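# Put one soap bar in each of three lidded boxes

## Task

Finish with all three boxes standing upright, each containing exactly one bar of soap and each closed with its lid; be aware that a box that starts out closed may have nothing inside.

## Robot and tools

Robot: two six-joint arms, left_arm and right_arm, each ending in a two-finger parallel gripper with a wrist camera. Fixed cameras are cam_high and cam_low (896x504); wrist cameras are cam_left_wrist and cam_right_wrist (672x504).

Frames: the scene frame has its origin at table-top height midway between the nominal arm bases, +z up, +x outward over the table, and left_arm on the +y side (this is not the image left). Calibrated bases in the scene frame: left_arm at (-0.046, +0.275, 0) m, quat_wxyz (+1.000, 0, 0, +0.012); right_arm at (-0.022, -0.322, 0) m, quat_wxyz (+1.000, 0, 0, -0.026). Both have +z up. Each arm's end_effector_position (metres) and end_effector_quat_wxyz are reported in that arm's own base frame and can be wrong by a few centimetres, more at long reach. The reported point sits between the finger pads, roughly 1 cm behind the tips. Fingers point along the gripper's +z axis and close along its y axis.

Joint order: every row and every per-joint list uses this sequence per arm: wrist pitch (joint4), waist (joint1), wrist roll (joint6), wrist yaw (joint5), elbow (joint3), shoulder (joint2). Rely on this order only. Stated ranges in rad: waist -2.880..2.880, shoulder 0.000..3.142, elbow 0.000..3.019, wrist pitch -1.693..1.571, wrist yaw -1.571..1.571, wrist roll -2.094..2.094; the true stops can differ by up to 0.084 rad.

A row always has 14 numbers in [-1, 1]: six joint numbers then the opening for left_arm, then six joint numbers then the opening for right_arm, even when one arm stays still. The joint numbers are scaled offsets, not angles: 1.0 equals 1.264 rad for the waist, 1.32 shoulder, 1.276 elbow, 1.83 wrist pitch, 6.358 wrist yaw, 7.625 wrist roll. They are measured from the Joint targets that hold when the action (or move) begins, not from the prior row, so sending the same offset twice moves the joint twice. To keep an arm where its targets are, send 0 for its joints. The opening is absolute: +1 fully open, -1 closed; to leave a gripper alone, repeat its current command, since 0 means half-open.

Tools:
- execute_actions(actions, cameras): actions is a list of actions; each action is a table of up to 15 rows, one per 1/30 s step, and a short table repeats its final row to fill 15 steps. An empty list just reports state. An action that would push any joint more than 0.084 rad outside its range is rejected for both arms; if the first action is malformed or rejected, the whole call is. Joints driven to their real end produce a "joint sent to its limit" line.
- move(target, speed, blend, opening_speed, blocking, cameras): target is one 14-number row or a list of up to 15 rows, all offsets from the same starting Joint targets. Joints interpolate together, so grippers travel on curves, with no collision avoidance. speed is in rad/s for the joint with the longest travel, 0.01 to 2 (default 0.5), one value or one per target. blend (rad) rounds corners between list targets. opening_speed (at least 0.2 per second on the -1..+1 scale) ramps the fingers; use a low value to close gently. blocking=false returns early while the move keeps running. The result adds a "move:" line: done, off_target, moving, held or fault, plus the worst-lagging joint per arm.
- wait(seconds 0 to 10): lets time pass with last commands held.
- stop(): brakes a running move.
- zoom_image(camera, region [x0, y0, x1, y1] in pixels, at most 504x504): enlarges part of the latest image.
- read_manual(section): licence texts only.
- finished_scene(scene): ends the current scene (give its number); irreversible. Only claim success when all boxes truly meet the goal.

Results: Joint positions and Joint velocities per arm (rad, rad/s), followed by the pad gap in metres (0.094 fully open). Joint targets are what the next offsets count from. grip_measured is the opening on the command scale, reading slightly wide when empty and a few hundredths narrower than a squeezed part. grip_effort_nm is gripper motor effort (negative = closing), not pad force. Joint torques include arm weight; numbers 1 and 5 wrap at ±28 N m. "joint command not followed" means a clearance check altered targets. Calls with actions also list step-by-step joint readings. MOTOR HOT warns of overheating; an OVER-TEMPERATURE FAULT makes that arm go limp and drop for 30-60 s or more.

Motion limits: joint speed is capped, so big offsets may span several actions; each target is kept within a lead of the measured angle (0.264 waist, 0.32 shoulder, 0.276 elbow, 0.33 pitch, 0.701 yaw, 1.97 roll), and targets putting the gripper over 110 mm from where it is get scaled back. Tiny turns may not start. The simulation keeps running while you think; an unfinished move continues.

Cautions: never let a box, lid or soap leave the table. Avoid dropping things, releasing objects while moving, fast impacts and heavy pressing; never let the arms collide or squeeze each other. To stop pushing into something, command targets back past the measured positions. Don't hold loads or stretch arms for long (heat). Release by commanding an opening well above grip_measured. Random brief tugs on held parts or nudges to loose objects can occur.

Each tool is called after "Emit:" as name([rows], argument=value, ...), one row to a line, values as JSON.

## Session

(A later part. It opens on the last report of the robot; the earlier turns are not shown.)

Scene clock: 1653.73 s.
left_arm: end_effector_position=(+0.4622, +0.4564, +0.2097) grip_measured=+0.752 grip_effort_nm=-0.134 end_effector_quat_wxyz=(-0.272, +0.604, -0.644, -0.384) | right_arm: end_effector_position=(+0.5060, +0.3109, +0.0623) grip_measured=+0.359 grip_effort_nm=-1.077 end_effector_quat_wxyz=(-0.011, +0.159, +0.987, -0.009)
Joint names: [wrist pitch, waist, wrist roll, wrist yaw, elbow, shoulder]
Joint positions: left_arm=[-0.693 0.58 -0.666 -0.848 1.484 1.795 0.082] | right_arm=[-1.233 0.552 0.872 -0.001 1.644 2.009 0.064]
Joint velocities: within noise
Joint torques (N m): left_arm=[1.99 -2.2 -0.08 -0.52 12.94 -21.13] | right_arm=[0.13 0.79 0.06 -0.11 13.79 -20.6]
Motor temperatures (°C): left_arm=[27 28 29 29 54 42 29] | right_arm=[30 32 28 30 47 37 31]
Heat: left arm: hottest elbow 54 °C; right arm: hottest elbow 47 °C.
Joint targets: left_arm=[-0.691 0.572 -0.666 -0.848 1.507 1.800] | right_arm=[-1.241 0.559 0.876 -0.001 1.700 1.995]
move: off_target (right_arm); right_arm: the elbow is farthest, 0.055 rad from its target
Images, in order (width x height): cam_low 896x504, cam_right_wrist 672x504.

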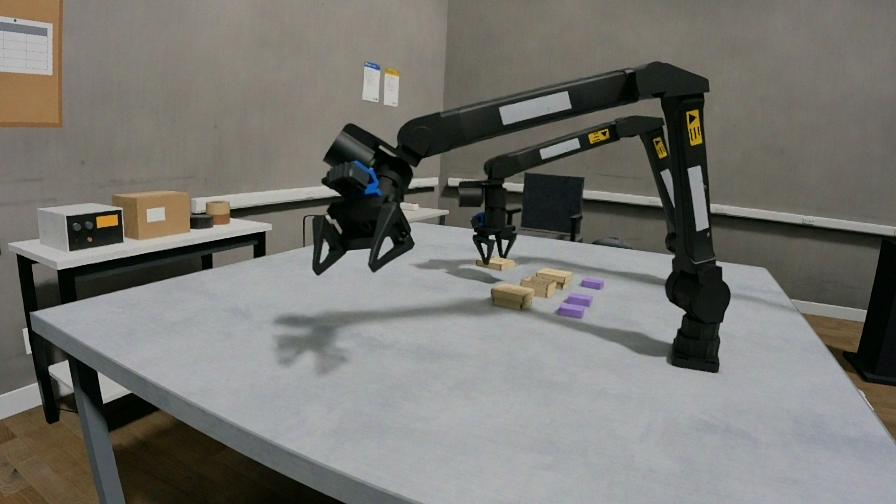

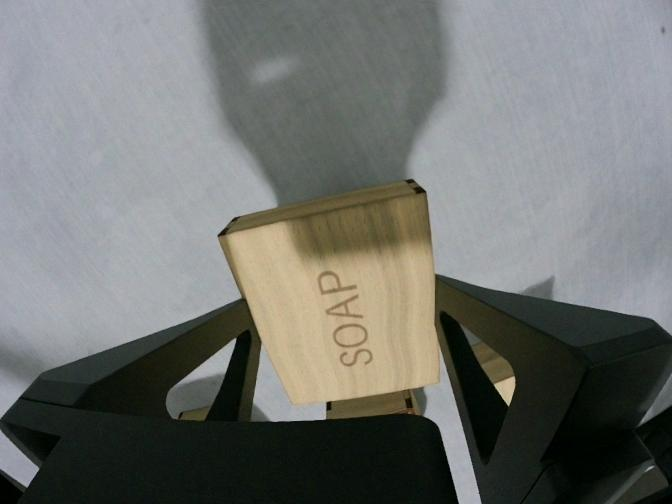

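Emit:
move([
  [0,0,0,0,0,0,0.75,-0.0251,0,0,0,0.0078,-0.0364,0.2],
  [0,0,0,0,0,0,0.75,0.0727,0.1614,0.0115,0,-0.315,-0.178,0.2],
], speed=[0.2,0.3], cameras=["cam_low","cam_right_wrist"])

Emit:
zoom_image(camera="cam_low", region=[500, 230, 580, 300])

Scene clock: 1706.07 s.
left_arm: end_effector_position=(+0.4622, +0.4564, +0.2097) grip_measured=+0.752 grip_effort_nm=-0.134 end_effector_quat_wxyz=(-0.272, +0.604, -0.644, -0.384) | right_arm: end_effector_position=(+0.3659, +0.3471, +0.0701) grip_measured=+0.359 grip_effort_nm=-1.072 end_effector_quat_wxyz=(-0.004, +0.096, +0.995, -0.004)
Joint names: [wrist pitch, waist, wrist roll, wrist yaw, elbow, shoulder]
Joint positions: left_arm=[-0.693 0.58 -0.666 -0.848 1.484 1.795 0.082] | right_arm=[-1.117 0.76 0.952 -0.001 1.312 1.777 0.064]
Joint velocities: within noise
Joint torques (N m): left_arm=[1.98 -2.2 -0.08 -0.53 12.94 -21.07] | right_arm=[0.65 0.38 0.1 -0.11 7.56 -17.9]
Motor temperatures (°C): left_arm=[27 28 29 29 54 42 29] | right_arm=[30 32 28 30 50 41 32]
Heat: left arm: hottest elbow 54 °C; right arm: hottest elbow 50 °C.
Joint targets: left_arm=[-0.691 0.572 -0.666 -0.848 1.507 1.800] | right_arm=[-1.108 0.763 0.964 -0.001 1.298 1.761]
move: done
Images, in order (width x height): cam_low 896x504, cam_right_wrist 672x504.

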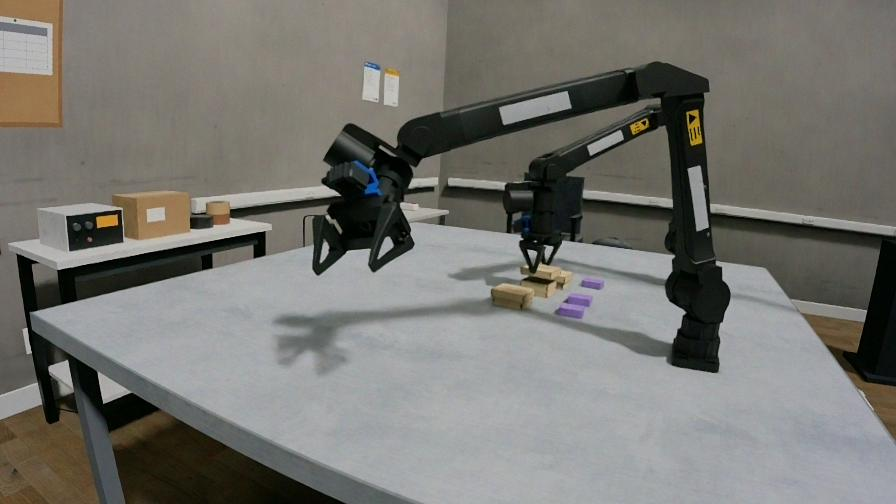

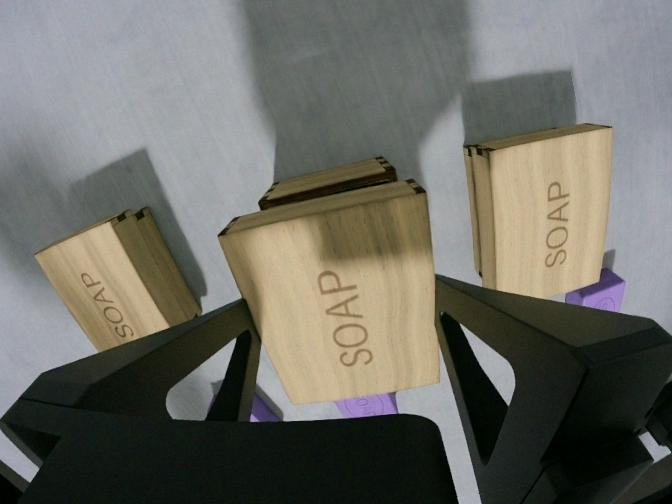

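Scaled by 6.300 from the camera's 896x504 image, which has a finer 1280x720 frame.

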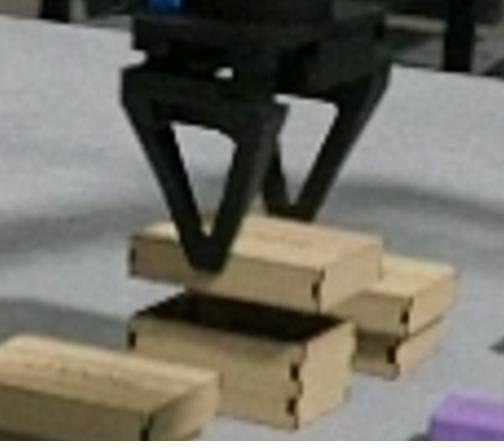

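Emit:
move([
  [0,0,0,0,0,0,0.75,0.0,-0.0087,0,0,0,0,0.2],
  [0,0,0,0,0,0,0.75,0.0273,-0.0087,0,0,-0.0133,0.0424,0.2],
], speed=0.1, cameras=["cam_low","cam_right_wrist"])

Emit:
zoom_image(camera="cam_low", region=[500, 230, 580, 300])

Emit:
zoom_image(camera="cam_right_wrist", region=[210, 170, 470, 430])

Scene clock: 1736.13 s.
left_arm: end_effector_position=(+0.4622, +0.4564, +0.2097) grip_measured=+0.752 grip_effort_nm=-0.134 end_effector_quat_wxyz=(-0.272, +0.604, -0.644, -0.384) | right_arm: end_effector_position=(+0.3684, +0.3495, +0.0560) grip_measured=+0.359 grip_effort_nm=-1.072 end_effector_quat_wxyz=(+0.001, +0.096, +0.995, +0.002)
Joint names: [wrist pitch, waist, wrist roll, wrist yaw, elbow, shoulder]
Joint positions: left_arm=[-0.693 0.58 -0.666 -0.848 1.484 1.795 0.082] | right_arm=[-1.067 0.76 0.952 -0.001 1.293 1.793 0.064]
Joint velocities: within noise
Joint torques (N m): left_arm=[1.98 -2.14 -0.08 -0.53 12.94 -21.01] | right_arm=[0.76 -0.62 0.11 -0.11 7.53 -13.68]
Motor temperatures (°C): left_arm=[27 28 29 29 54 42 29] | right_arm=[30 32 28 30 46 39 33]
Heat: left arm: hottest elbow 54 °C; right arm: hottest elbow 46 °C.
Joint targets: left_arm=[-0.691 0.572 -0.666 -0.848 1.507 1.800] | right_arm=[-1.058 0.752 0.963 -0.001 1.281 1.817]
move: done
Images, in order (width x height): cam_low 896x504, cam_right_wrist 672x504.

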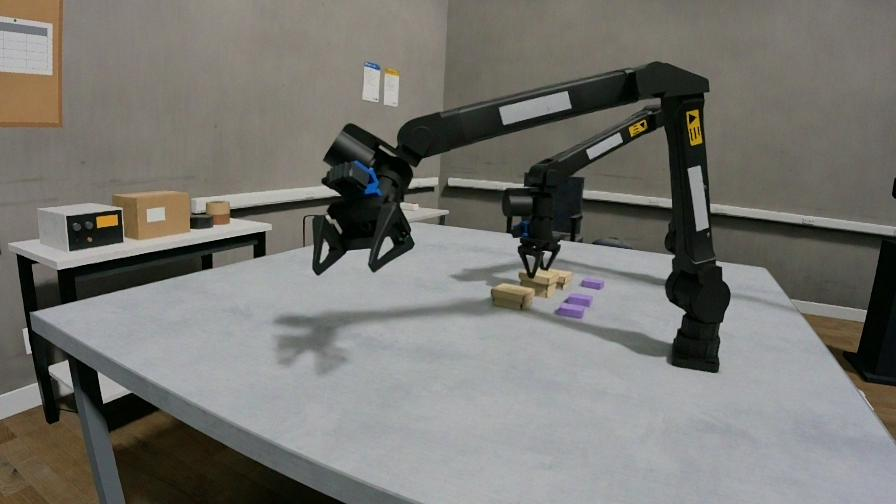

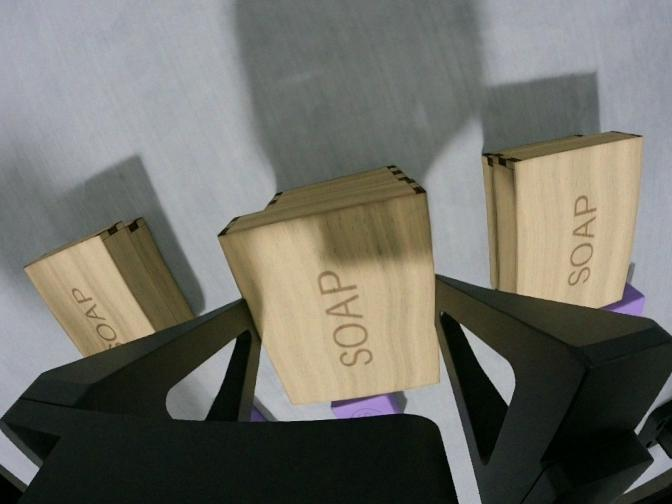

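Scaled by 6.300 from the camera's 896x504 image, which has a finer 1280x720 frame.

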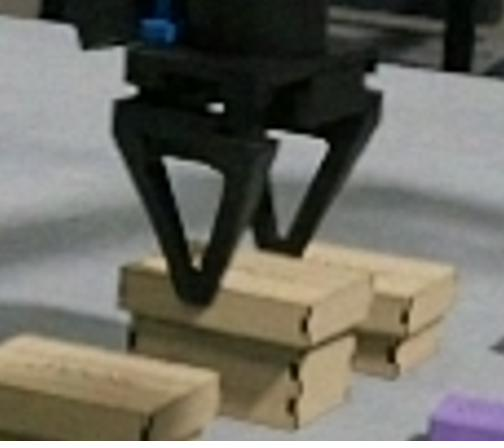

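Scaled by 1.938 from the camera's 672x504 image, which has a finer 960x720 frame.

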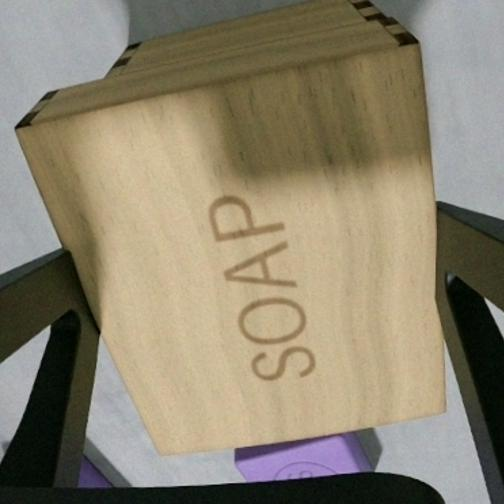

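Emit:
move([
  [0,0,0,0,0,0,0.75,-0.018,-0.0047,0,0,0.0486,-0.0284,0.2],
  [0,0,0,0,0,0,0.75,0.017,-0.0047,0,0,-0.0149,0.0174,0.2],
], speed=0.08, cameras=["cam_low","cam_right_wrist"])

Emit:
zoom_image(camera="cam_low", region=[500, 230, 580, 300])

Scene clock: 1797.17 s.
left_arm: end_effector_position=(+0.4622, +0.4564, +0.2097) grip_measured=+0.752 grip_effort_nm=-0.129 end_effector_quat_wxyz=(-0.272, +0.604, -0.644, -0.384) | right_arm: end_effector_position=(+0.3731, +0.3500, +0.0531) grip_measured=+0.359 grip_effort_nm=-1.077 end_effector_quat_wxyz=(+0.005, +0.099, +0.995, +0.007)
Joint names: [wrist pitch, waist, wrist roll, wrist yaw, elbow, shoulder]
Joint positions: left_arm=[-0.693 0.58 -0.666 -0.848 1.484 1.795 0.082] | right_arm=[-1.048 0.754 0.952 -0.001 1.292 1.798 0.064]
Joint velocities: within noise
Joint torques (N m): left_arm=[1.98 -2.14 -0.08 -0.53 12.94 -21.01] | right_arm=[1.13 -0.67 0.11 -0.11 6.11 -12.92]
Motor temperatures (°C): left_arm=[27 28 29 29 54 42 29] | right_arm=[30 32 28 30 44 37 33]
Heat: left arm: hottest elbow 54 °C; right arm: hottest elbow 44 °C.
Joint targets: left_arm=[-0.691 0.572 -0.666 -0.848 1.507 1.800] | right_arm=[-1.027 0.746 0.963 -0.001 1.262 1.839]
move: off_target (right_arm); right_arm: the shoulder is farthest, 0.042 rad from its target
Images, in order (width x height): cam_low 896x504, cam_right_wrist 672x504.

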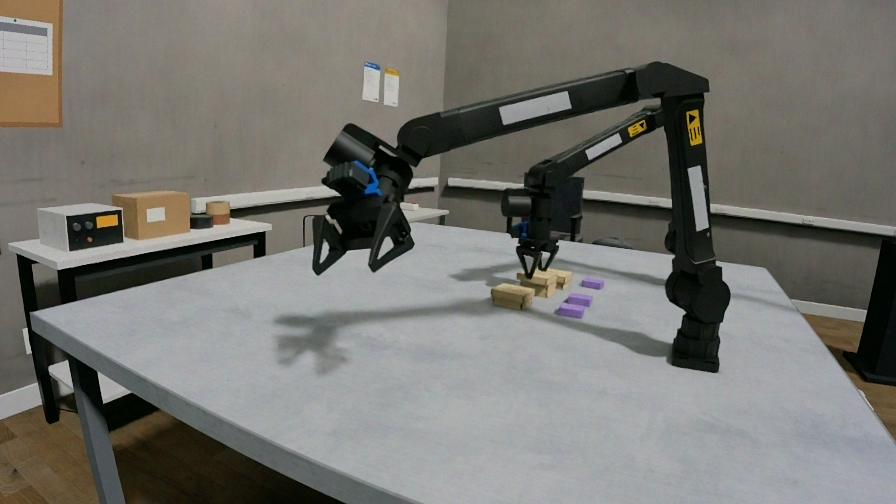

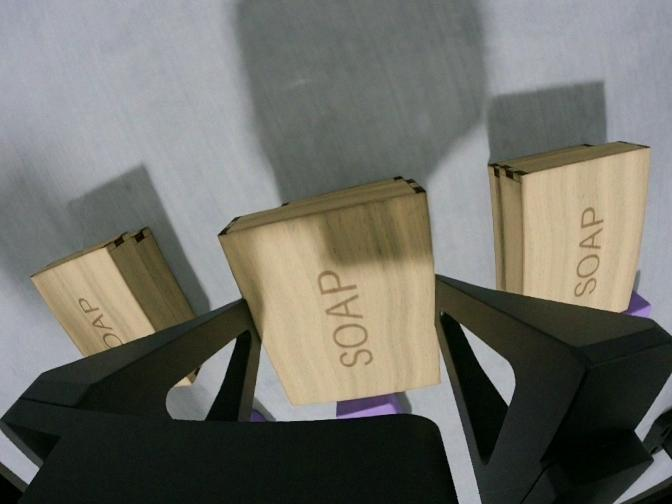

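Scaled by 6.300 from the camera's 896x504 image, which has a finer 1280x720 frame.

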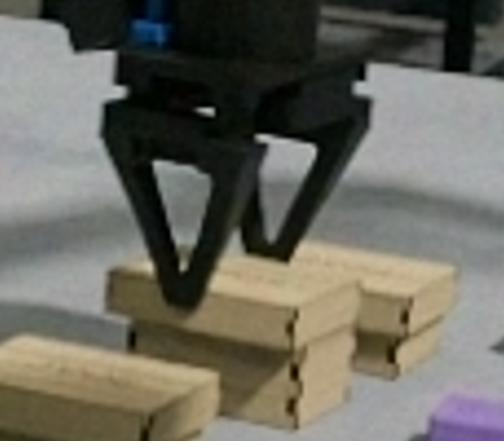

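Emit:
move([
  [0,0,0,0,0,0,0.75,-0.0311,0.002,0,0,0.0611,-0.0424,0.2],
  [0,0,0,0,0,0,0.75,-0.0153,0.002,0,0,-0.003,0,0.2],
], speed=0.08, cameras=["cam_low","cam_right_wrist"])

Emit:
zoom_image(camera="cam_low", region=[500, 230, 580, 300])

Scene clock: 1823.70 s.
left_arm: end_effector_position=(+0.4622, +0.4564, +0.2097) grip_measured=+0.752 grip_effort_nm=-0.139 end_effector_quat_wxyz=(-0.272, +0.604, -0.644, -0.384) | right_arm: end_effector_position=(+0.3684, +0.3456, +0.0522) grip_measured=+0.359 grip_effort_nm=-1.082 end_effector_quat_wxyz=(-0.003, +0.099, +0.995, -0.002)
Joint names: [wrist pitch, waist, wrist roll, wrist yaw, elbow, shoulder]
Joint positions: left_arm=[-0.693 0.58 -0.666 -0.848 1.484 1.795 0.082] | right_arm=[-1.069 0.754 0.953 -0.001 1.289 1.798 0.064]
Joint velocities: within noise
Joint torques (N m): left_arm=[1.98 -2.2 -0.09 -0.53 12.94 -21.01] | right_arm=[0.83 -0.44 0.11 -0.11 6.01 -12.86]
Motor temperatures (°C): left_arm=[27 28 29 29 55 42 29] | right_arm=[30 32 28 30 44 36 33]
Heat: left arm: hottest elbow 55 °C; right arm: hottest elbow 44 °C.
Joint targets: left_arm=[-0.691 0.572 -0.666 -0.848 1.507 1.800] | right_arm=[-1.055 0.749 0.964 -0.001 1.258 1.840]
move: off_target (right_arm); right_arm: the shoulder is farthest, 0.041 rad from its target
Images, in order (width x height): cam_low 896x504, cam_right_wrist 672x504.

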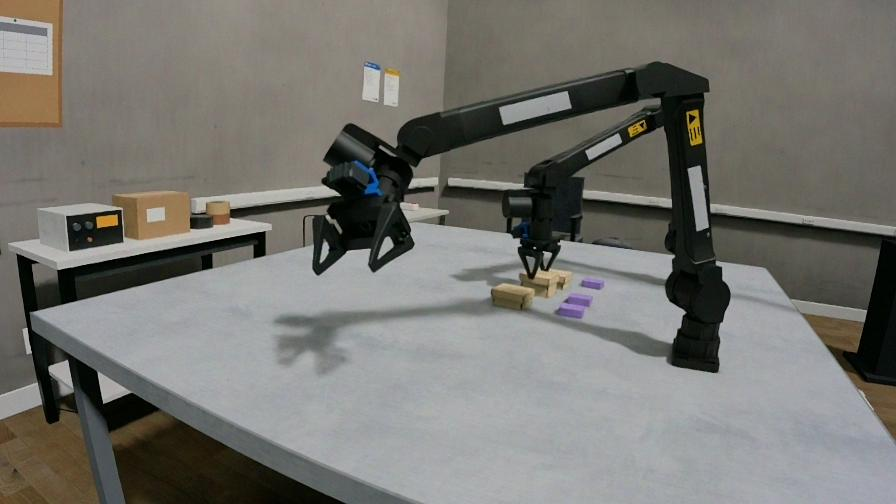

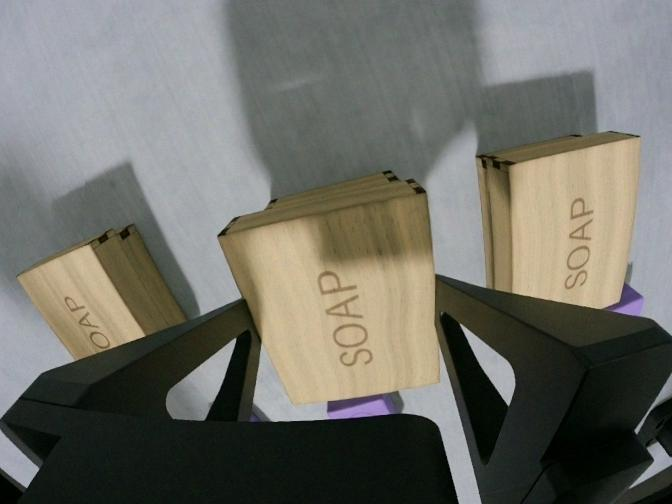

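Scaled by 6.300 from the camera's 896x504 image, which has a finer 1280x720 frame.

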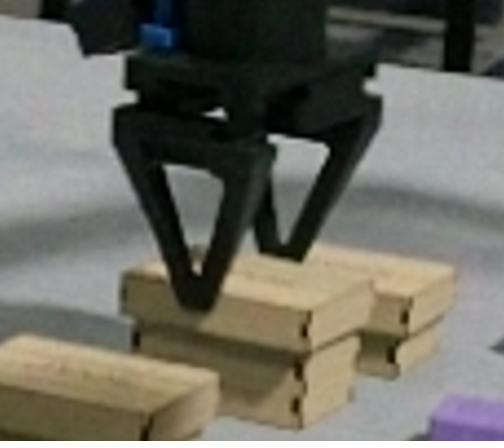

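Emit:
move([
  [0,0,0,0,0,0,0.75,-0.0158,-0.0047,0,0,0.0643,-0.0432,0.2],
  [0,0,0,0,0,0,0.75,0.0027,-0.0047,0,0,0,0,0.2],
], speed=0.08, cameras=["cam_low","cam_right_wrist"])

Emit:
zoom_image(camera="cam_low", region=[500, 230, 580, 300])

Scene clock: 1865.67 s.
left_arm: end_effector_position=(+0.4622, +0.4564, +0.2097) grip_measured=+0.752 grip_effort_nm=-0.134 end_effector_quat_wxyz=(-0.272, +0.604, -0.644, -0.384) | right_arm: end_effector_position=(+0.3658, +0.3402, +0.0385) grip_measured=+0.359 grip_effort_nm=-1.077 end_effector_quat_wxyz=(-0.010, +0.101, +0.995, -0.010)
Joint names: [wrist pitch, waist, wrist roll, wrist yaw, elbow, shoulder]
Joint positions: left_arm=[-0.693 0.58 -0.666 -0.848 1.484 1.795 0.082] | right_arm=[-1.057 0.75 0.953 -0.001 1.273 1.815 0.064]
Joint velocities: within noise
Joint torques (N m): left_arm=[1.96 -2.14 -0.08 -0.53 12.93 -21.07] | right_arm=[0.64 -0.56 0.12 -0.09 7.06 -14.21]
Motor temperatures (°C): left_arm=[27 28 29 29 55 42 29] | right_arm=[30 32 28 30 42 36 33]
Heat: left arm: hottest elbow 55 °C; right arm: hottest elbow 42 °C.
Joint targets: left_arm=[-0.691 0.572 -0.666 -0.848 1.507 1.800] | right_arm=[-1.050 0.743 0.964 0.000 1.258 1.840]
move: done
Images, in order (width x height): cam_low 896x504, cam_right_wrist 672x504.

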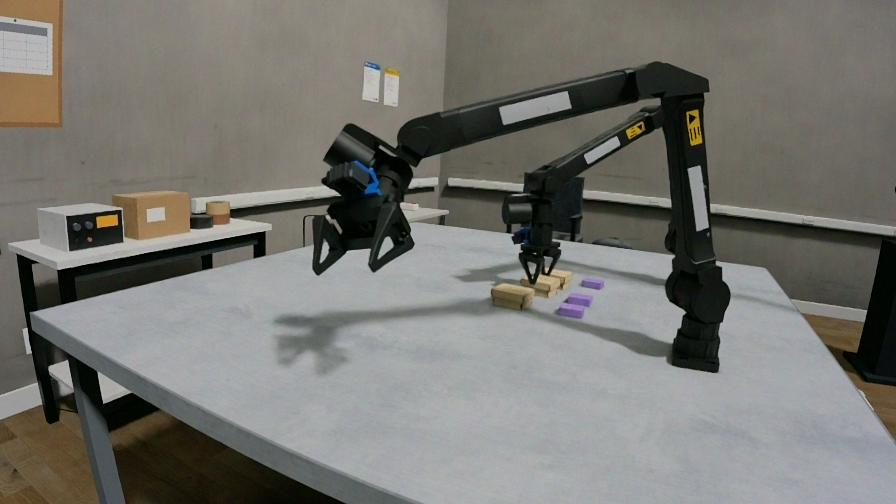

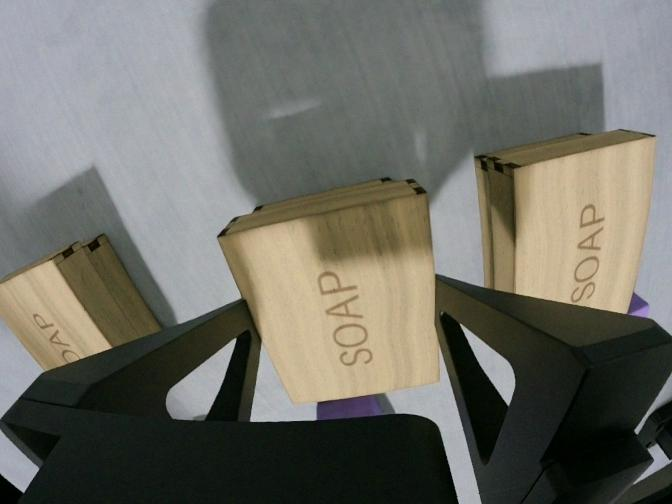

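Scaled by 6.300 from the camera's 896x504 image, which has a finer 1280x720 frame.

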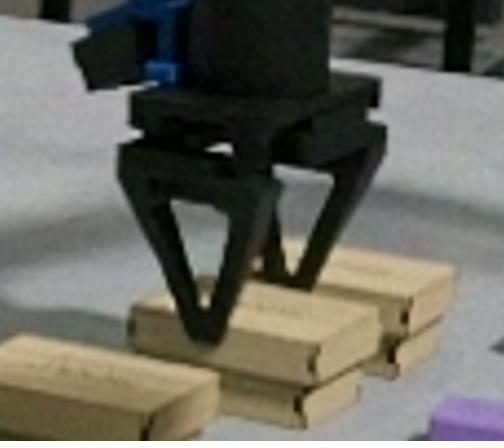

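Emit:
move([
  [0,0,0,0,0,0,0.75,0,0,0,0,0.0196,-0.0189,0.2],
  [0,0,0,0,0,0,0.75,0,0,0,0,0.0196,-0.0189,0.75],
  [0,0,0,0,0,0,0.75,-0.0508,0,0,0,0.0643,-0.0591,0.75],
  [0,0,0,0,0,0,0.75,-0.0989,0,0,0,0.1034,-0.0924,0.75],
  [0,0,0,0,0,0,0.75,-0.1967,0.1163,0.017,0,0.5306,0.1894,0.75],
], speed=[0.05,0.1,0.1,0.2,0.5], opening_speed=0.4)

Emit:
zoom_image(camera="cam_low", region=[480, 230, 620, 330])

Scene clock: 1901.83 s.
left_arm: end_effector_position=(+0.4622, +0.4564, +0.2097) grip_measured=+0.752 grip_effort_nm=-0.134 end_effector_quat_wxyz=(-0.272, +0.604, -0.644, -0.384) | right_arm: end_effector_position=(+0.3983, +0.4896, +0.1170) grip_measured=+0.748 grip_effort_nm=0.027 end_effector_quat_wxyz=(-0.005, +0.096, +0.995, -0.007)
Joint names: [wrist pitch, waist, wrist roll, wrist yaw, elbow, shoulder]
Joint positions: left_arm=[-0.693 0.58 -0.666 -0.848 1.484 1.795 0.082] | right_arm=[-1.403 0.888 1.081 -0.001 1.876 2.06 0.082]
Joint velocities: within noise
Joint torques (N m): left_arm=[1.98 -2.2 -0.08 -0.53 12.94 -21.01] | right_arm=[0.03 0.21 0.14 -0.09 14.57 -18.73]
Motor temperatures (°C): left_arm=[27 28 29 29 55 42 29] | right_arm=[30 32 28 30 43 35 33]
Heat: left arm: hottest elbow 55 °C; right arm: hottest elbow 43 °C.
Joint targets: left_arm=[-0.691 0.572 -0.666 -0.848 1.507 1.800] | right_arm=[-1.410 0.890 1.093 0.000 1.935 2.089]
move: off_target (right_arm); right_arm: the elbow is farthest, 0.060 rad from its target

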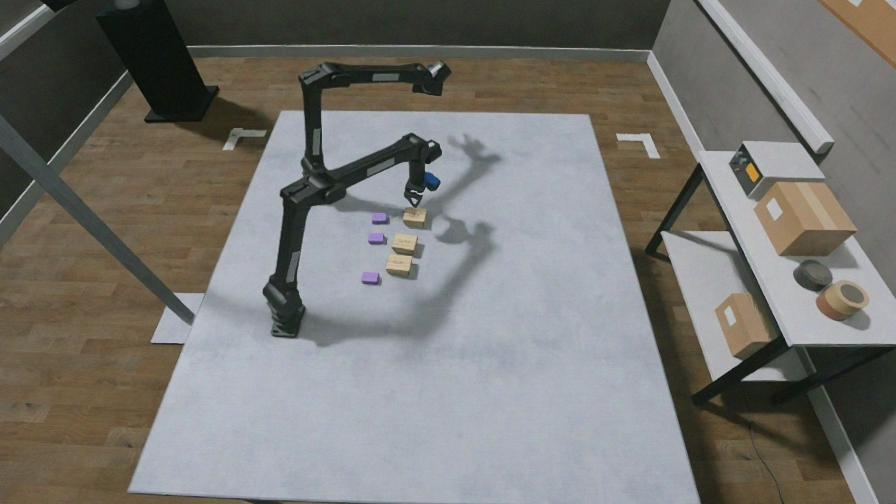

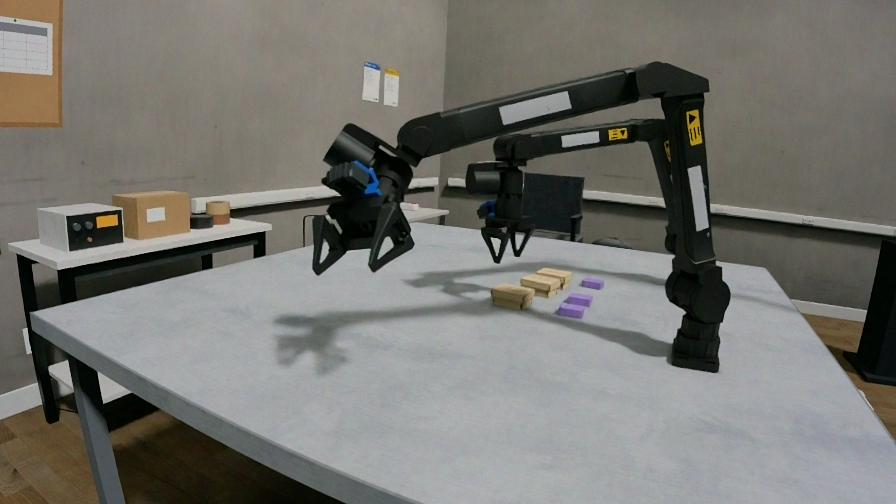

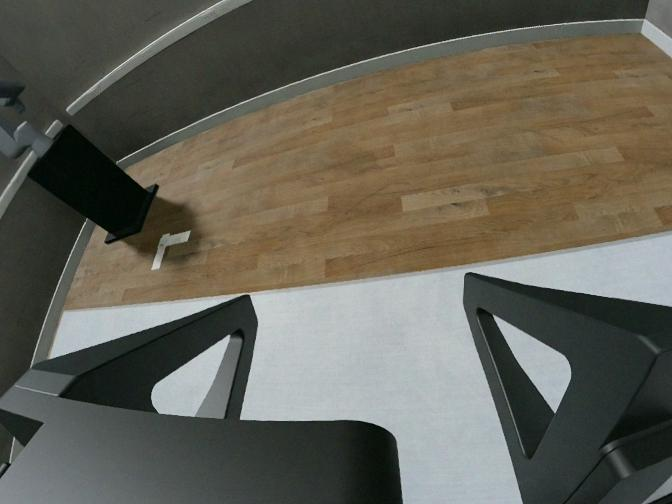

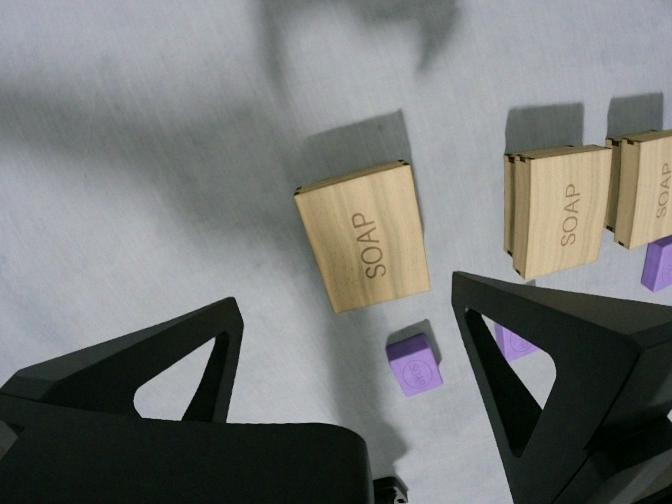

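Scaled by 3.600 from the camera's 896x504 image, which has a finer 1280x720 frame.

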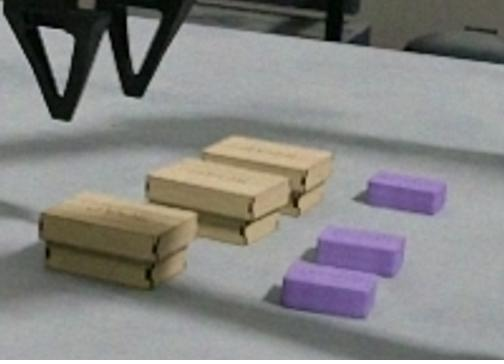

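Emit:
move(target=[0,0,0,0,0,0,0.75,0.0798,-0.0198,-0.0227,0,-0.1513,-0.0053,1], speed=0.25, opening_speed=0.5, cameras=["cam_right_wrist"])

Scene clock: 1929.90 s.
left_arm: end_effector_position=(+0.4622, +0.4564, +0.2097) grip_measured=+0.752 grip_effort_nm=-0.134 end_effector_quat_wxyz=(-0.272, +0.604, -0.644, -0.384) | right_arm: end_effector_position=(+0.4013, +0.4763, +0.0728) grip_measured=+0.998 grip_effort_nm=0.032 end_effector_quat_wxyz=(-0.002, +0.030, +1.000, -0.002)
Joint names: [wrist pitch, waist, wrist roll, wrist yaw, elbow, shoulder]
Joint positions: left_arm=[-0.693 0.58 -0.666 -0.848 1.484 1.795 0.082] | right_arm=[-1.273 0.871 0.932 -0.001 1.756 2.06 0.094]
Joint velocities: within noise
Joint torques (N m): left_arm=[1.98 -2.2 -0.08 -0.52 12.93 -21.07] | right_arm=[0.64 -0.5 -0.11 -0.1 8.09 -18.9]
Motor temperatures (°C): left_arm=[27 28 29 29 55 42 29] | right_arm=[30 32 28 30 52 38 32]
Heat: left arm: hottest elbow 55 °C; right arm: hottest elbow 52 °C.
Joint targets: left_arm=[-0.691 0.572 -0.666 -0.848 1.507 1.800] | right_arm=[-1.264 0.865 0.920 0.000 1.742 2.082]
move: done
Images, in order (width x height): cam_right_wrist 672x504.

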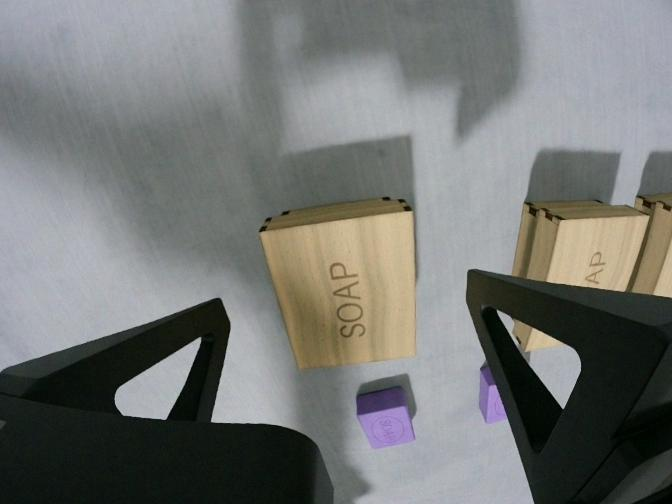

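Emit:
move([
  [0,0,0,0,0,0,0.75,0.0122,0.0269,0.006,0,-0.0313,-0.0424,1],
  [0,0,0,0,0,0,0.75,0.0546,0.0269,0.006,0,-0.0674,0.0091,1],
], speed=0.15, cameras=["cam_right_wrist","cam_low"])

Emit:
zoom_image(camera="cam_low", region=[470, 220, 610, 320])

Scene clock: 2064.80 s.
left_arm: end_effector_position=(+0.4622, +0.4564, +0.2097) grip_measured=+0.752 grip_effort_nm=-0.134 end_effector_quat_wxyz=(-0.272, +0.604, -0.644, -0.384) | right_arm: end_effector_position=(+0.3842, +0.4793, +0.0385) grip_measured=+0.998 grip_effort_nm=0.032 end_effector_quat_wxyz=(+0.000, +0.029, +1.000, +0.001)
Joint names: [wrist pitch, waist, wrist roll, wrist yaw, elbow, shoulder]
Joint positions: left_arm=[-0.693 0.58 -0.666 -0.848 1.484 1.795 0.082] | right_arm=[-1.173 0.896 0.954 -0.001 1.67 2.065 0.094]
Joint velocities: within noise
Joint torques (N m): left_arm=[1.96 -2.2 -0.08 -0.53 12.94 -21.07] | right_arm=[0.61 0.38 0.12 -0.1 7.87 -17.96]
Motor temperatures (°C): left_arm=[27 28 29 29 55 43 29] | right_arm=[30 32 28 30 45 40 30]
Heat: left arm: hottest elbow 55 °C; right arm: hottest elbow 45 °C.
Joint targets: left_arm=[-0.691 0.572 -0.666 -0.848 1.507 1.800] | right_arm=[-1.164 0.899 0.966 0.000 1.656 2.095]
move: done
Images, in order (width x height): cam_low 896x504, cam_right_wrist 672x504.

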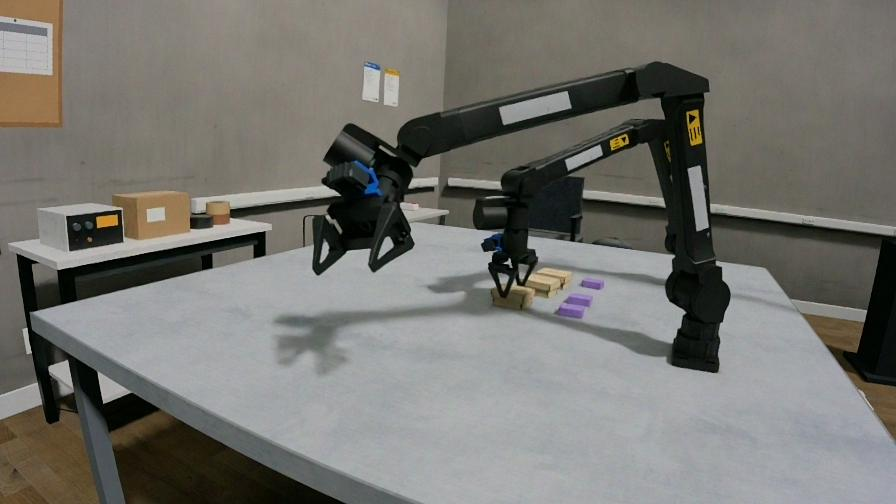

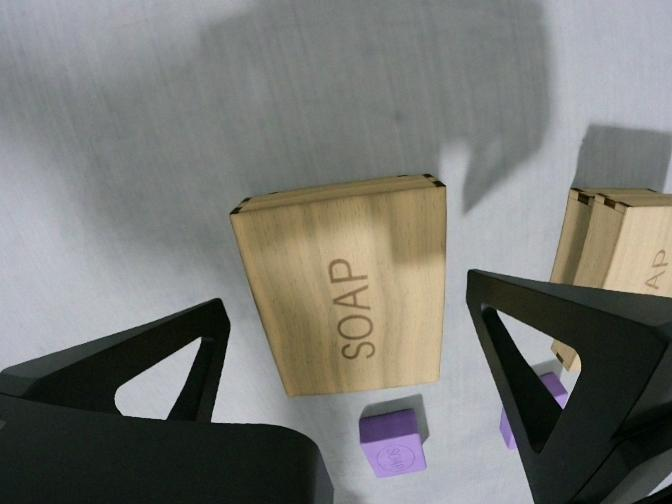

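Scaled by 3.600 from the camera's 896x504 image, which has a finer 1280x720 frame.

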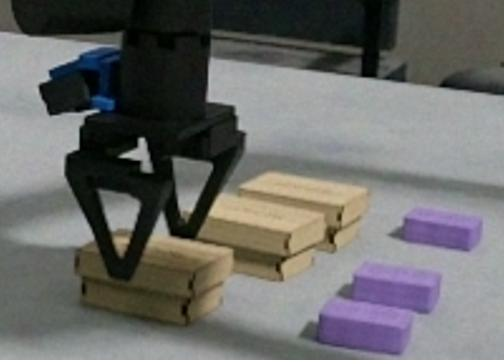

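Emit:
move([
  [0,0,0,0,0,0,0.75,0,0,0,0,0,0,1],
  [0,0,0,0,0,0,0.75,0,0,0,0,0,0,0.2],
  [0,0,0,0,0,0,0.75,-0.0098,0,0,0,0.0502,-0.0295,0.2],
  [0,0,0,0,0,0,0.75,-0.0497,0,0,0,0.0792,-0.0527,0.2],
  [0,0,0,0,0,0,0.75,-0.1098,0,0,0,0.1364,-0.0795,0.2],
], speed=0.1, opening_speed=0.4)

Emit:
zoom_image(camera="cam_low", region=[470, 220, 610, 320])

Emit:
zoom_image(camera="cam_high", region=[350, 190, 450, 290])

Scene clock: 2100.23 s.
left_arm: end_effector_position=(+0.4622, +0.4564, +0.2097) grip_measured=+0.752 grip_effort_nm=-0.134 end_effector_quat_wxyz=(-0.272, +0.604, -0.644, -0.384) | right_arm: end_effector_position=(+0.3811, +0.4754, +0.1116) grip_measured=+0.346 grip_effort_nm=-1.082 end_effector_quat_wxyz=(-0.006, +0.030, +1.000, -0.008)
Joint names: [wrist pitch, waist, wrist roll, wrist yaw, elbow, shoulder]
Joint positions: left_arm=[-0.693 0.58 -0.666 -0.848 1.484 1.795 0.082] | right_arm=[-1.357 0.896 0.955 -0.001 1.771 2.004 0.063]
Joint velocities: within noise
Joint torques (N m): left_arm=[1.98 -2.2 -0.09 -0.53 12.93 -21.01] | right_arm=[-0.05 0.38 0.11 -0.1 14.43 -21.42]
Motor temperatures (°C): left_arm=[27 28 29 29 55 43 29] | right_arm=[30 32 28 30 44 41 30]
Heat: left arm: hottest elbow 55 °C; right arm: hottest elbow 44 °C.
Joint targets: left_arm=[-0.691 0.572 -0.666 -0.848 1.507 1.800] | right_arm=[-1.365 0.899 0.966 0.000 1.830 1.990]
move: off_target (right_arm); right_arm: the elbow is farthest, 0.059 rad from its target

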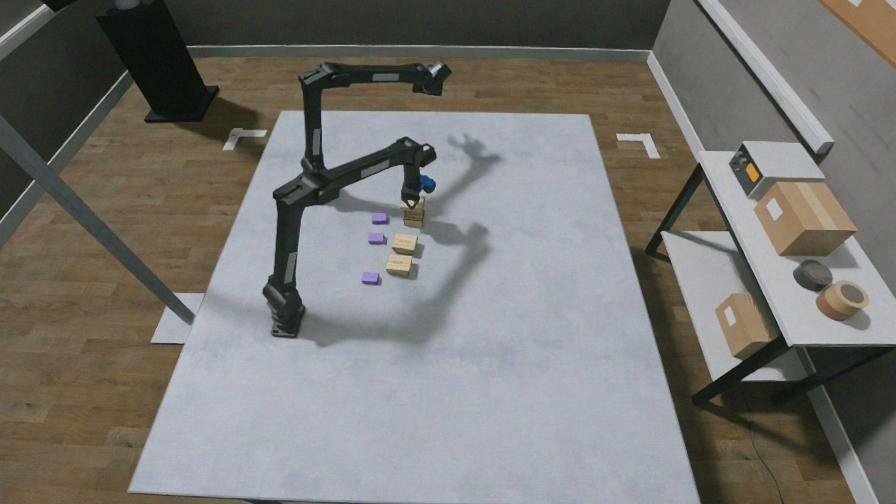

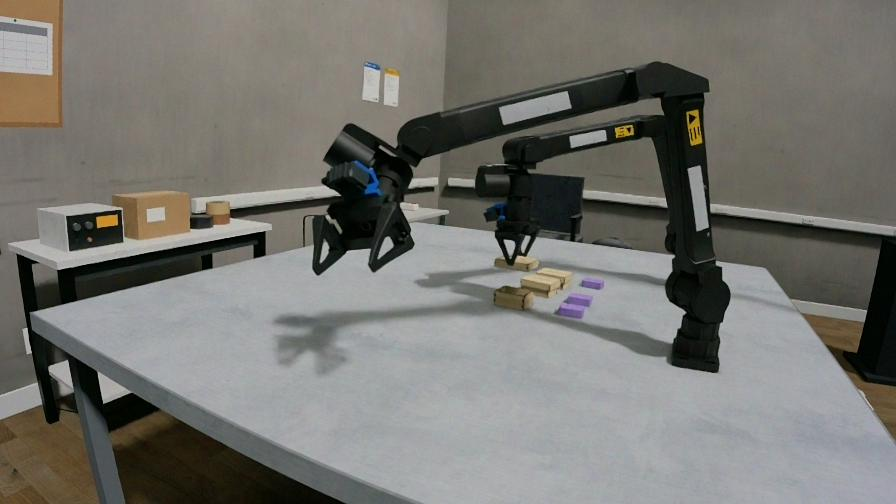

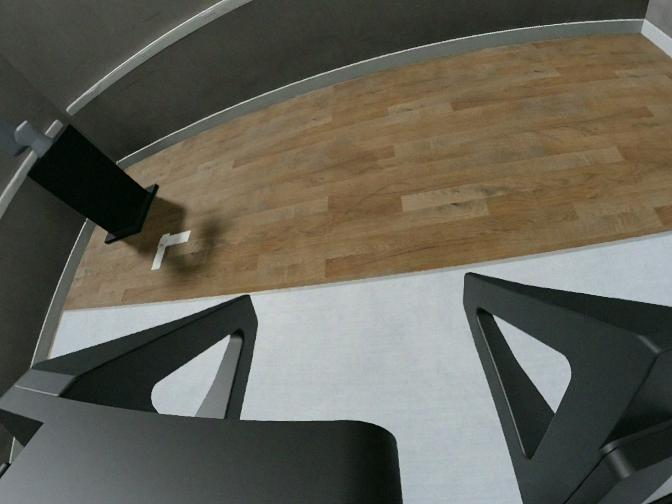

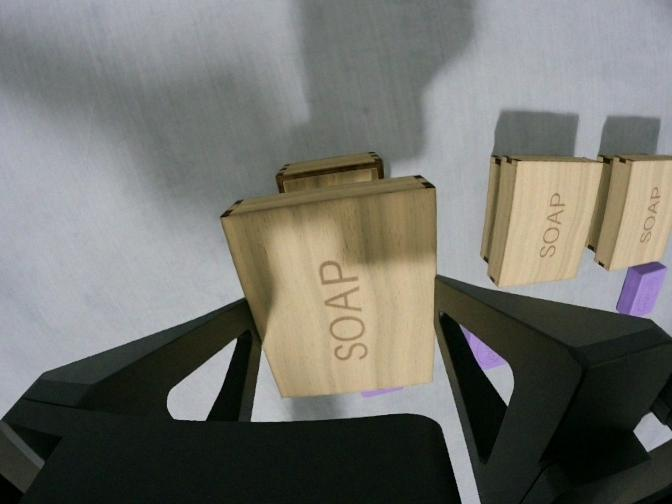

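Scaled by 3.600 from the camera's 896x504 image, which has a finer 1280x720 frame.

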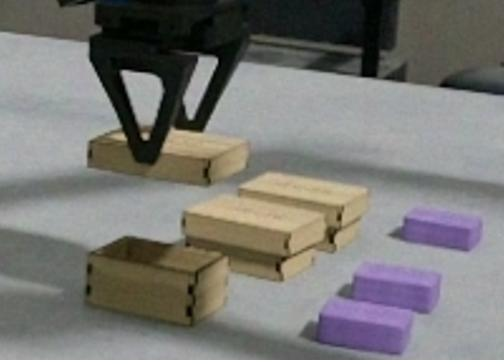

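Scaled by 5.040 from the camera's 896x504 image, which has a finer 1280x720 frame.

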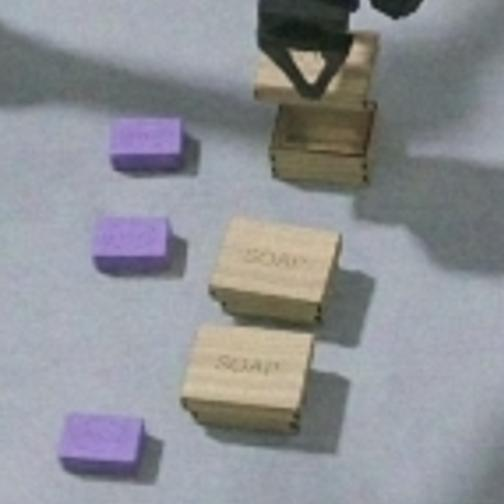

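Emit:
move([
  [0,0,0,0,0,0,0.75,0,-0.3955,0,0,0,0,0.2],
  [-0.2975,-0.779,0.0365,0.1334,-0.469,-0.423,0.75,0,-0.3955,0,0,0,0,0.2],
], speed=[0.5,0.5])

Scene clock: 2131.43 s.
left_arm: end_effector_position=(+0.3061, -0.1317, +0.1411) grip_measured=+0.752 grip_effort_nm=-0.134 end_effector_quat_wxyz=(+0.007, +0.003, +1.000, -0.001) | right_arm: end_effector_position=(+0.5628, +0.2330, +0.1116) grip_measured=+0.346 grip_effort_nm=-1.077 end_effector_quat_wxyz=(-0.008, +0.277, +0.961, -0.006)
Joint names: [wrist pitch, waist, wrist roll, wrist yaw, elbow, shoulder]
Joint positions: left_arm=[-1.224 -0.407 -0.401 -0.003 0.922 1.255 0.082] | right_arm=[-1.358 0.393 0.955 0 1.771 2.004 0.063]
Joint velocities: within noise
Joint torques (N m): left_arm=[0.65 -2.02 0.09 0.07 8.65 -11.46] | right_arm=[0.03 0.56 0.12 -0.12 14.42 -21.25]
Motor temperatures (°C): left_arm=[27 28 29 29 55 42 29] | right_arm=[30 32 28 30 48 42 31]
Heat: left arm: hottest elbow 55 °C; right arm: hottest elbow 48 °C.
Joint targets: left_arm=[-1.236 -0.413 -0.387 0.001 0.909 1.242] | right_arm=[-1.365 0.399 0.966 0.000 1.830 1.990]
move: off_target (right_arm); right_arm: the elbow is farthest, 0.059 rad from its target

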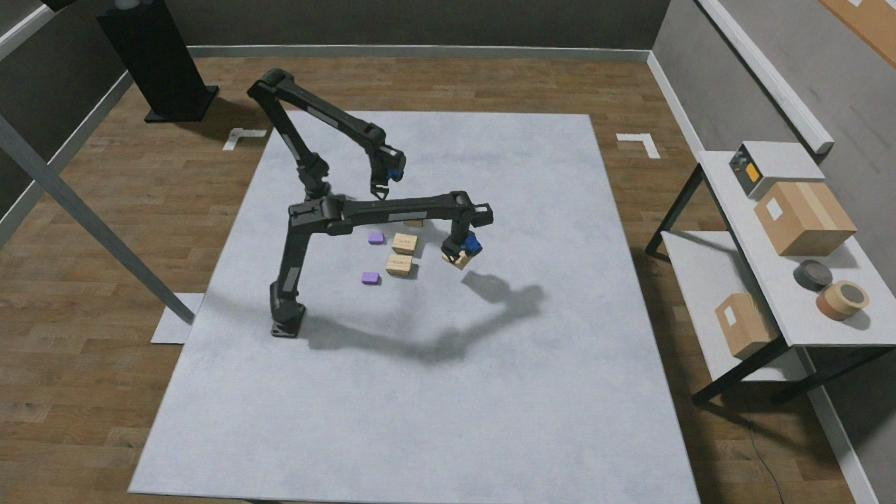

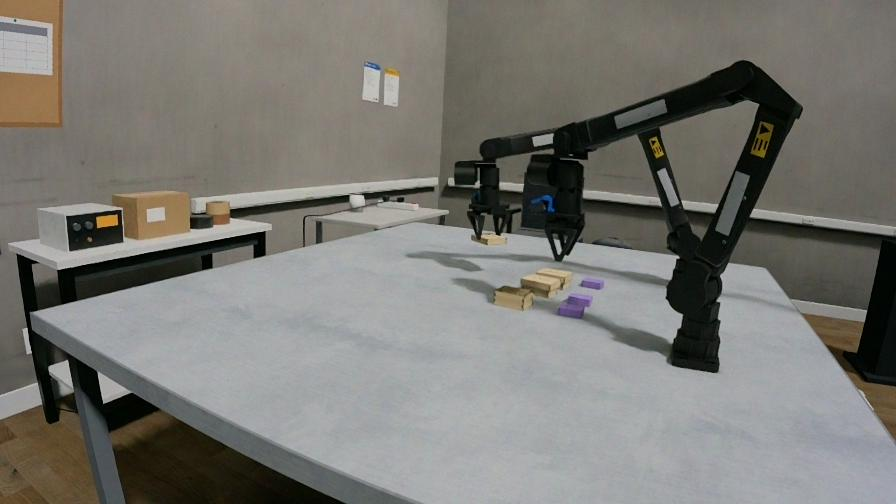

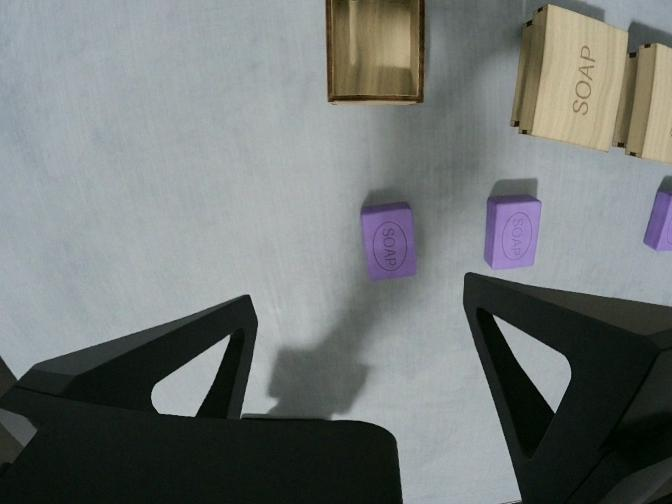

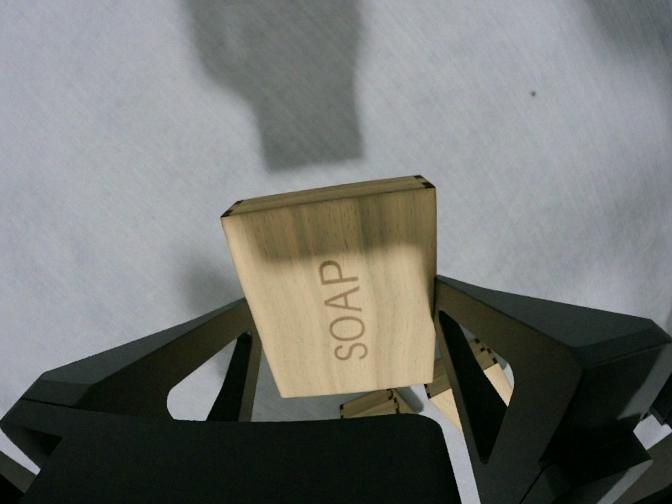

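Emit:
move(target=[0.1033,-0.0886,-0.0227,0,-0.098,0.0659,0.75,0,0,0,0,0,0,0.2], speed=0.3, cameras=["cam_left_wrist"])

Scene clock: 2166.00 s.
left_arm: end_effector_position=(+0.2794, -0.1579, +0.0789) grip_measured=+0.752 grip_effort_nm=-0.129 end_effector_quat_wxyz=(-0.002, -0.016, +1.000, +0.003) | right_arm: end_effector_position=(+0.5628, +0.2330, +0.1116) grip_measured=+0.346 grip_effort_nm=-1.077 end_effector_quat_wxyz=(-0.008, +0.277, +0.961, -0.006)
Joint names: [wrist pitch, waist, wrist roll, wrist yaw, elbow, shoulder]
Joint positions: left_arm=[-1.059 -0.514 -0.546 -0.002 0.794 1.313 0.082] | right_arm=[-1.358 0.393 0.955 0 1.771 2.004 0.063]
Joint velocities: within noise
Joint torques (N m): left_arm=[1.54 -2.37 -0.22 0.04 8.12 -8.82] | right_arm=[0.03 0.62 0.12 -0.12 14.42 -21.3]
Motor temperatures (°C): left_arm=[27 28 29 28 53 40 29] | right_arm=[30 32 28 30 51 43 32]
Heat: left arm: hottest elbow 53 °C; right arm: hottest elbow 51 °C.
Joint targets: left_arm=[-1.046 -0.525 -0.560 0.001 0.784 1.329] | right_arm=[-1.365 0.399 0.966 0.000 1.830 1.990]
move: off_target (right_arm); right_arm: the elbow is farthest, 0.059 rad from its target
Images, in order (width x height): cam_left_wrist 672x504.

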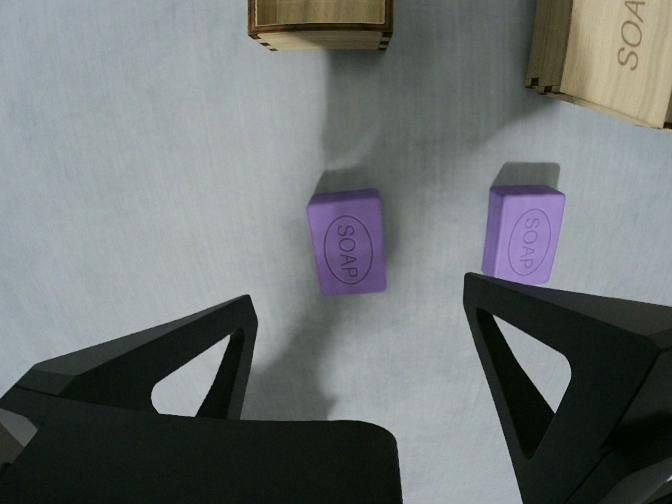

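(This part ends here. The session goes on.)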